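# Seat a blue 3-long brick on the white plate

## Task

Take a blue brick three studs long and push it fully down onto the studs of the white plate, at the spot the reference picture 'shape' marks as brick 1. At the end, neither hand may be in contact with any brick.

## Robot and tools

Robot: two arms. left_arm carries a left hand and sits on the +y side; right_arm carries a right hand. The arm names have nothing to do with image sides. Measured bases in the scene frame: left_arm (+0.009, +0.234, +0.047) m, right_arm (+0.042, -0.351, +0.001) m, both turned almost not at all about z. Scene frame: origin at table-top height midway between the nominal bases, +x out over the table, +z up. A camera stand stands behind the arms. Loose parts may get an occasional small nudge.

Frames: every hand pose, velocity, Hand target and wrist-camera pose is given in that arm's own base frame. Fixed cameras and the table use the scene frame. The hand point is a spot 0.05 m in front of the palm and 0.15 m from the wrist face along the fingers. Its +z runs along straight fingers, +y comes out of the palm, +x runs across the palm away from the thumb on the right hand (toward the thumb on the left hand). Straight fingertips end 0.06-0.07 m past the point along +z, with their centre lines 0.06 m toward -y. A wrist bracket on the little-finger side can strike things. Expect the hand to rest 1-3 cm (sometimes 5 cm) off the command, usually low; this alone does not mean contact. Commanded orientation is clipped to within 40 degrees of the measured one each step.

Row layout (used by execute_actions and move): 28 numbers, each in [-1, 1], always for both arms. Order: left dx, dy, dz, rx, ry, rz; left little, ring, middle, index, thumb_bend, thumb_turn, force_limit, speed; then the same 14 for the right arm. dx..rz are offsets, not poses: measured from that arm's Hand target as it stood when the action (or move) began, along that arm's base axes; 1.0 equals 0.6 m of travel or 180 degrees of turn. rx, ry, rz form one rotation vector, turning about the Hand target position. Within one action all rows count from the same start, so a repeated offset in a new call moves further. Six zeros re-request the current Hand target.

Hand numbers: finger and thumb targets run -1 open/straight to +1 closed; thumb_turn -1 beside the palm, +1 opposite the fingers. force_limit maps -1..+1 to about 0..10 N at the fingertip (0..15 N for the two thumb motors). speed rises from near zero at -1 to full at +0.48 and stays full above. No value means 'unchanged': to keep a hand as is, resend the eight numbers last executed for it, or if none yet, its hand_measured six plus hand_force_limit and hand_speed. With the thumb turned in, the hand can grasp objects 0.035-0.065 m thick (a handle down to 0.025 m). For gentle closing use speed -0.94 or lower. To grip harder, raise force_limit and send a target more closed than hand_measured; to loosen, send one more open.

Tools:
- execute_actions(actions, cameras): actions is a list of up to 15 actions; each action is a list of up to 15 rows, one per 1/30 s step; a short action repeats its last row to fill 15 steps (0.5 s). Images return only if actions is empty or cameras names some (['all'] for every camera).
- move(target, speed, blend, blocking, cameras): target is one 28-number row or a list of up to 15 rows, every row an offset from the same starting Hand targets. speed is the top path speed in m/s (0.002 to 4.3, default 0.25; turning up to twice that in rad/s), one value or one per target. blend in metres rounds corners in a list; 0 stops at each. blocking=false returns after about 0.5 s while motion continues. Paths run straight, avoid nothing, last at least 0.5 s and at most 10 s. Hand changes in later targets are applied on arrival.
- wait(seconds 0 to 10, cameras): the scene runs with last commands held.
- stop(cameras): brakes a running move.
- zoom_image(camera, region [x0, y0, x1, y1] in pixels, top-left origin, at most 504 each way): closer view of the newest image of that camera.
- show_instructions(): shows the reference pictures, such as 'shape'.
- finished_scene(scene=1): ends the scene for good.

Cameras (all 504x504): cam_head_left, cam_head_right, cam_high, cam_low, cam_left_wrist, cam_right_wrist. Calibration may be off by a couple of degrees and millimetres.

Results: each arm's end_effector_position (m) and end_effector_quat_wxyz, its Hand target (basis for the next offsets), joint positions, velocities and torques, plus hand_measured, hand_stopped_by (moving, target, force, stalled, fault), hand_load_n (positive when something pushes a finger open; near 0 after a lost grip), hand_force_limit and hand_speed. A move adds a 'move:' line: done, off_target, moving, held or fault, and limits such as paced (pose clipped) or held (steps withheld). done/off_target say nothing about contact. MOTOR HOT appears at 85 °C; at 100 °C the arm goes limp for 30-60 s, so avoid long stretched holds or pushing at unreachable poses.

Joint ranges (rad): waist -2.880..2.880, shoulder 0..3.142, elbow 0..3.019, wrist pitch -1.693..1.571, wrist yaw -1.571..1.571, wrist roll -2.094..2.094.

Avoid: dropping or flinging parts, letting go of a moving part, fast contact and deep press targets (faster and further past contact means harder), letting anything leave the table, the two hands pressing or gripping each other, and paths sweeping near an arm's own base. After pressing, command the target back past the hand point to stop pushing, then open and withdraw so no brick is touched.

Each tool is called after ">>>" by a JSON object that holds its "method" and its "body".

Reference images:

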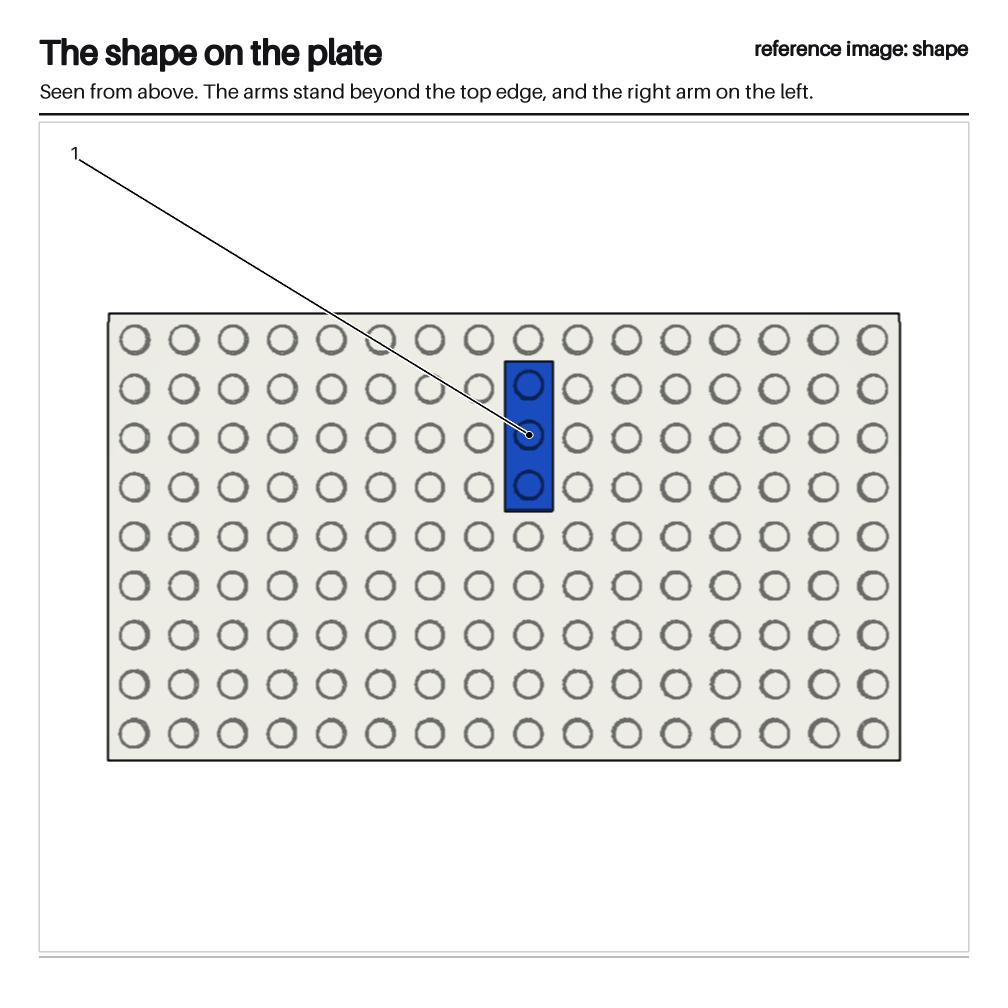

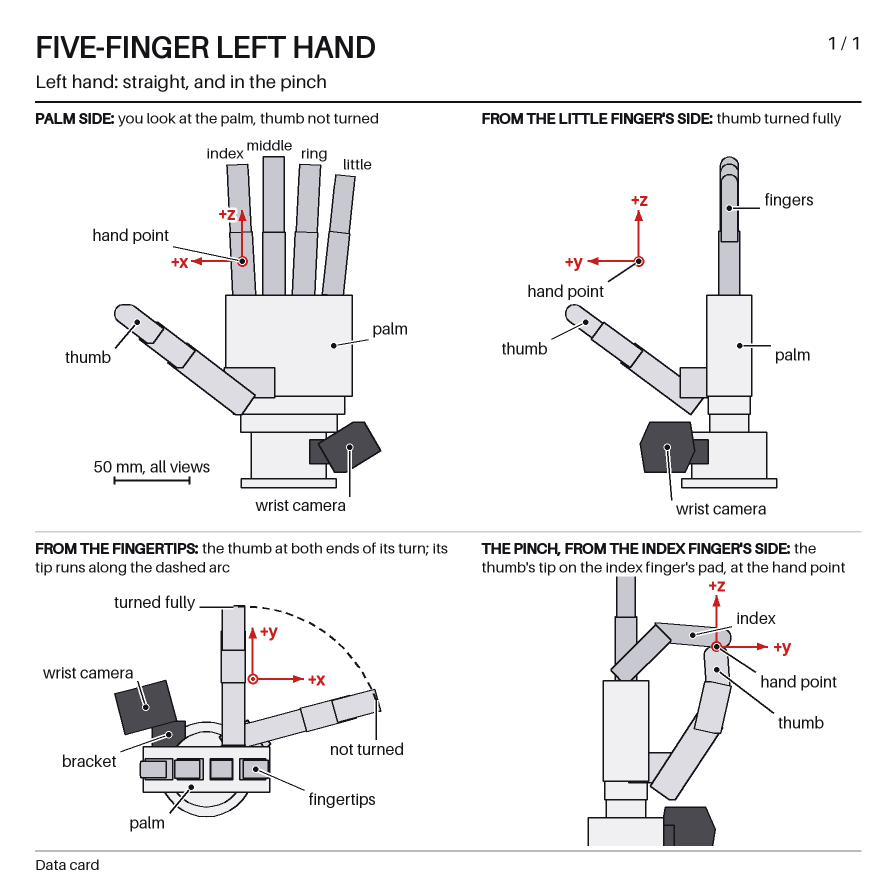

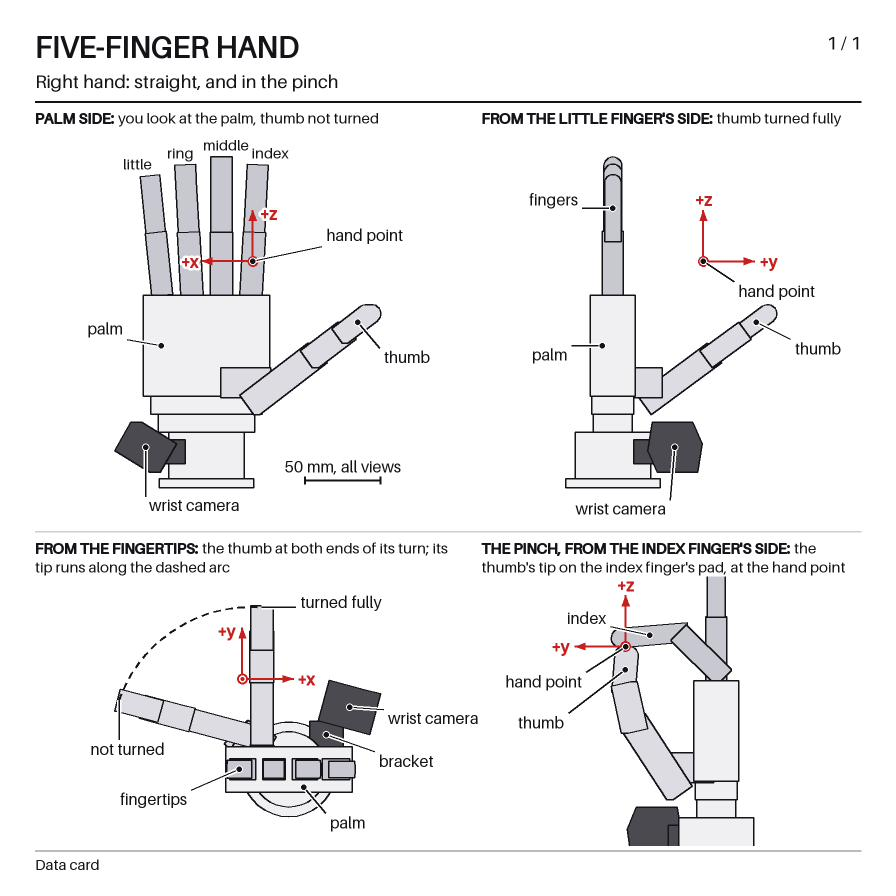

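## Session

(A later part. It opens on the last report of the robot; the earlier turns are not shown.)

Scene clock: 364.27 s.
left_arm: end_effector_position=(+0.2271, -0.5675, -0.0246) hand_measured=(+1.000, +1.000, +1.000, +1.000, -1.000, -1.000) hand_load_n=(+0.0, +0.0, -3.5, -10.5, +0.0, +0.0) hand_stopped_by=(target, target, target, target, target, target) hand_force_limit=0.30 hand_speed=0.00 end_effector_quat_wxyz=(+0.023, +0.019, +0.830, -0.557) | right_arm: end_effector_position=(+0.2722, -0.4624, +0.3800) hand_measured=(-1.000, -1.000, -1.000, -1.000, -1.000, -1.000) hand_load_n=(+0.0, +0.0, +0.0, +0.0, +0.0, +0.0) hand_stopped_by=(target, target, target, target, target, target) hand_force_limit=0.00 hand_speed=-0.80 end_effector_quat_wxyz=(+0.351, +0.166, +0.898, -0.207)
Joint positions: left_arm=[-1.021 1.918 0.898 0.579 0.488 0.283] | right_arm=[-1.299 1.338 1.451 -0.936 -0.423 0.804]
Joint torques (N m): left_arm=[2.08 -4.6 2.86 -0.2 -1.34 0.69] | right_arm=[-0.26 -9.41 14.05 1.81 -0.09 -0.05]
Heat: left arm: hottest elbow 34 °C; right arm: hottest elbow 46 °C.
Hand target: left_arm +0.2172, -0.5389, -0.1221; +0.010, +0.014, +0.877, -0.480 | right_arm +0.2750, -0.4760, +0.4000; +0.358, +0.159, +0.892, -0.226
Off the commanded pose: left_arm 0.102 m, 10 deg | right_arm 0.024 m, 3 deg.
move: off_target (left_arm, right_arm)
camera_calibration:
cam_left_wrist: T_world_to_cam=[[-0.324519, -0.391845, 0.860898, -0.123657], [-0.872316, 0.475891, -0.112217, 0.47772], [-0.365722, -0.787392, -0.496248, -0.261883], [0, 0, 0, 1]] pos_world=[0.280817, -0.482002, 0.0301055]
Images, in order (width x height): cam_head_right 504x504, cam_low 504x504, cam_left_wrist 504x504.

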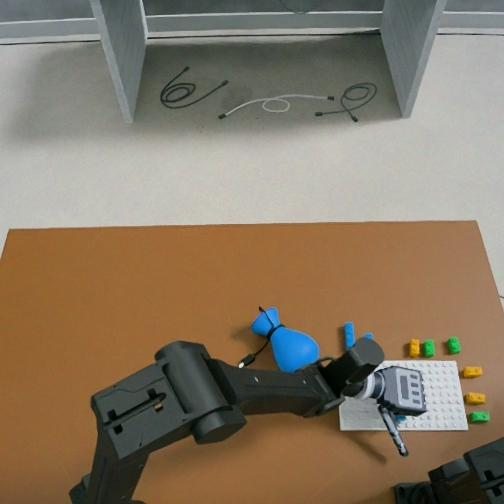

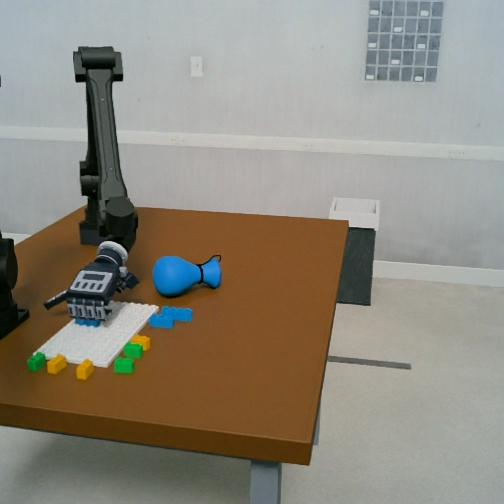

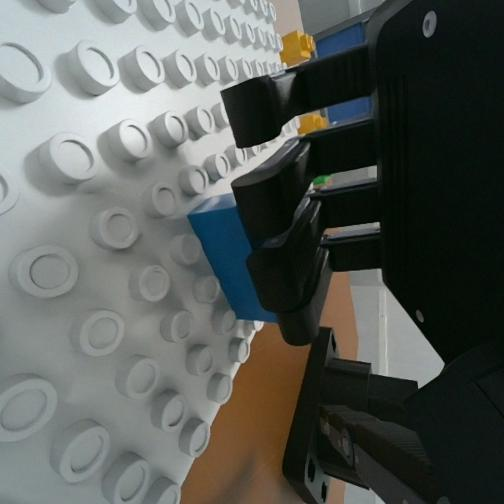

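>>> {"method": "move", "body": {"target": [[0.0,-0.02,0.16,-0.07,0,0,1,1,1,1,-1,-1,0.3,0.0,0,0,0,0,0,0,-1,-1,-1,-1,-1,-1,0,-0.8],[0.0,-0.02,0.3,-0.07,0,0,1,1,1,1,-1,-1,0.3,0.0,0,0,0,0,0,0,-1,-1,-1,-1,-1,-1,0,-0.8]], "speed": [0.07,0.12], "blend": [0.005,0], "cameras": ["cam_left_wrist","cam_low","cam_head_right","cam_head_left","cam_high"]}}

>>> {"method": "zoom_image", "body": {"camera": "cam_left_wrist", "region": [90, 140, 230, 280]}}

>>> {"method": "zoom_image", "body": {"camera": "cam_low", "region": [65, 300, 110, 345]}}

Scene clock: 367.93 s.
left_arm: end_effector_position=(+0.2067, -0.5460, +0.0459) hand_measured=(+1.000, +1.000, +1.000, +1.000, -1.000, -1.000) hand_load_n=(+0.0, +0.0, +0.0, +0.0, +0.0, +0.0) hand_stopped_by=(target, target, target, target, target, target) hand_force_limit=0.30 hand_speed=0.00 end_effector_quat_wxyz=(+0.009, +0.021, +0.823, -0.568) | right_arm: end_effector_position=(+0.2722, -0.4624, +0.3800) hand_measured=(-1.000, -1.000, -1.000, -1.000, -1.000, -1.000) hand_load_n=(+0.0, +0.0, +0.0, +0.0, +0.0, +0.0) hand_stopped_by=(target, target, target, target, target, target) hand_force_limit=0.00 hand_speed=-0.80 end_effector_quat_wxyz=(+0.351, +0.166, +0.898, -0.207)
Joint positions: left_arm=[-1.021 1.709 0.831 0.458 0.518 0.259] | right_arm=[-1.299 1.338 1.451 -0.936 -0.423 0.804]
Joint torques (N m): left_arm=[3.19 -11.99 6.8 1.44 0.23 -0.05] | right_arm=[0.03 -9.52 14.06 1.78 -0.08 -0.05]
Heat: left arm: hottest elbow 34 °C; right arm: hottest elbow 46 °C.
Hand target: left_arm +0.2173, -0.5508, +0.0578; +0.012, +0.013, +0.819, -0.574 | right_arm +0.2750, -0.4760, +0.4000; +0.358, +0.159, +0.892, -0.226
Off the commanded pose: left_arm 0.017 m, 1 deg | right_arm 0.024 m, 3 deg.
move: off_target (left_arm, right_arm)
camera_calibration:
cam_left_wrist: T_world_to_cam=[[-0.312514, -0.36393, 0.877434, -0.170531], [-0.865736, 0.489273, -0.105414, 0.463207], [-0.390942, -0.79257, -0.467972, -0.21636], [0, 0, 0, 1]] pos_world=[0.263138, -0.460177, 0.0972072]
Images, in order (width x height): cam_head_left 504x504, cam_head_right 504x504, cam_high 504x504, cam_low 504x504, cam_left_wrist 504x504.

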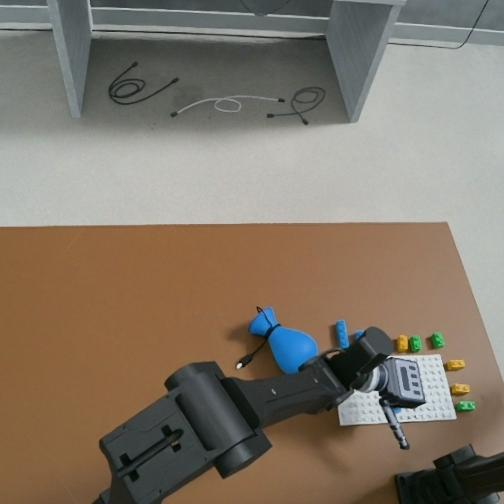

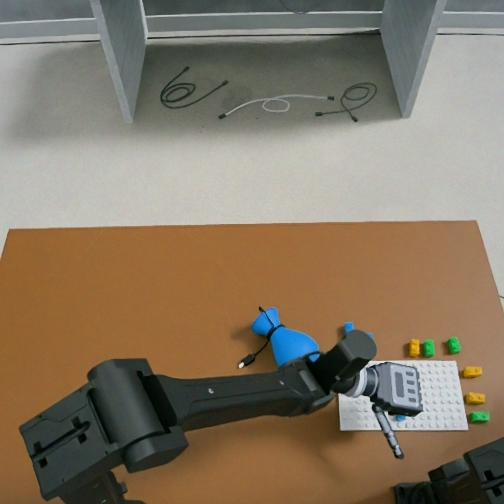

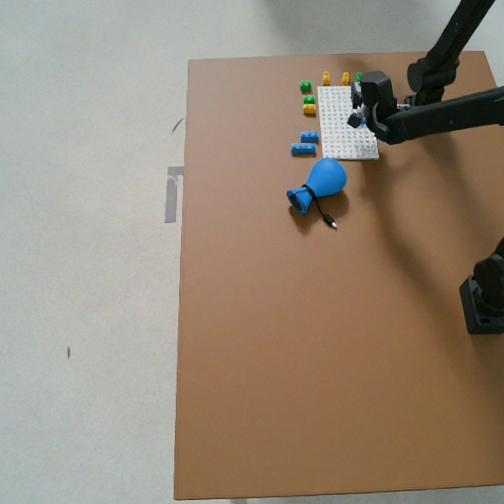

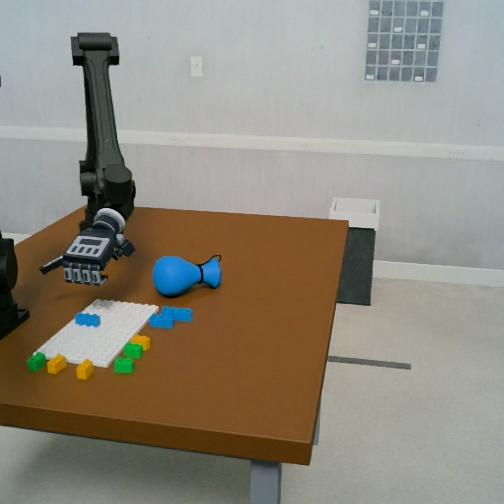

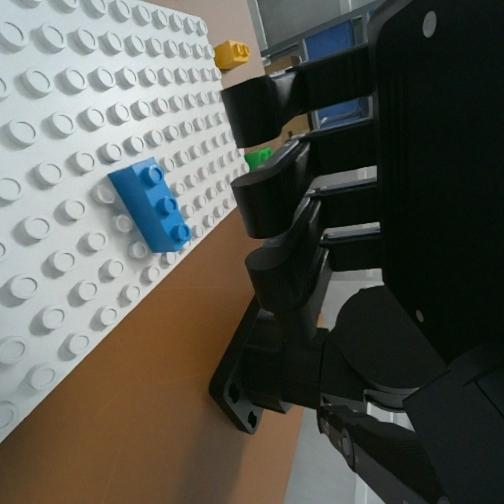

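Scaled by 3.600 from the camera's 504x504 image, which has a finer 720x720 frame.

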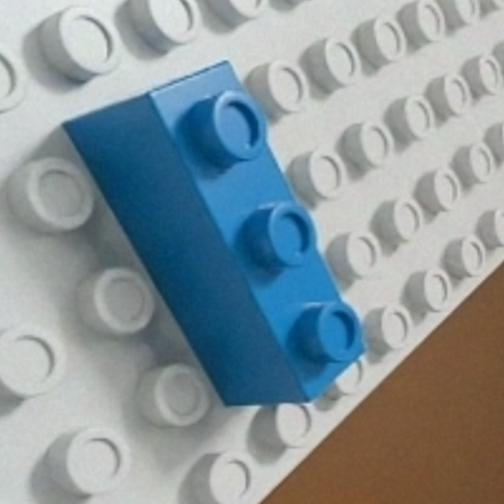

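Scaled by 11.200 from the camera's 504x504 image, which has a finer 720x720 frame.

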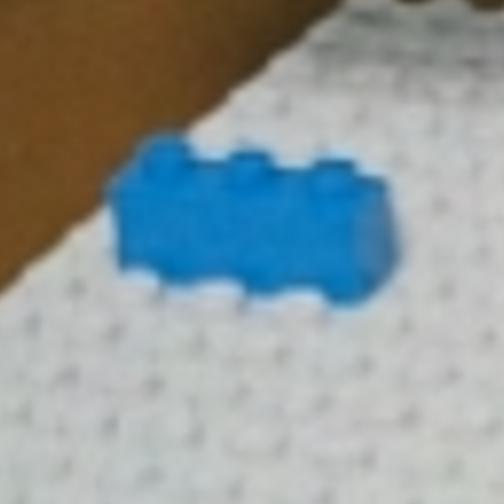

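>>> {"method": "zoom_image", "body": {"camera": "cam_high", "region": [305, 75, 395, 165]}}

Scaled by 5.600 from the camera's 504x504 image, which has a finer 720x720 frame.

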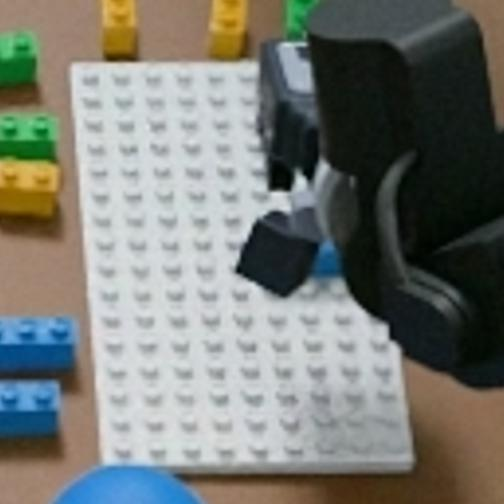

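>>> {"method": "finished_scene", "body": {}}

The scene is finished: the task was done.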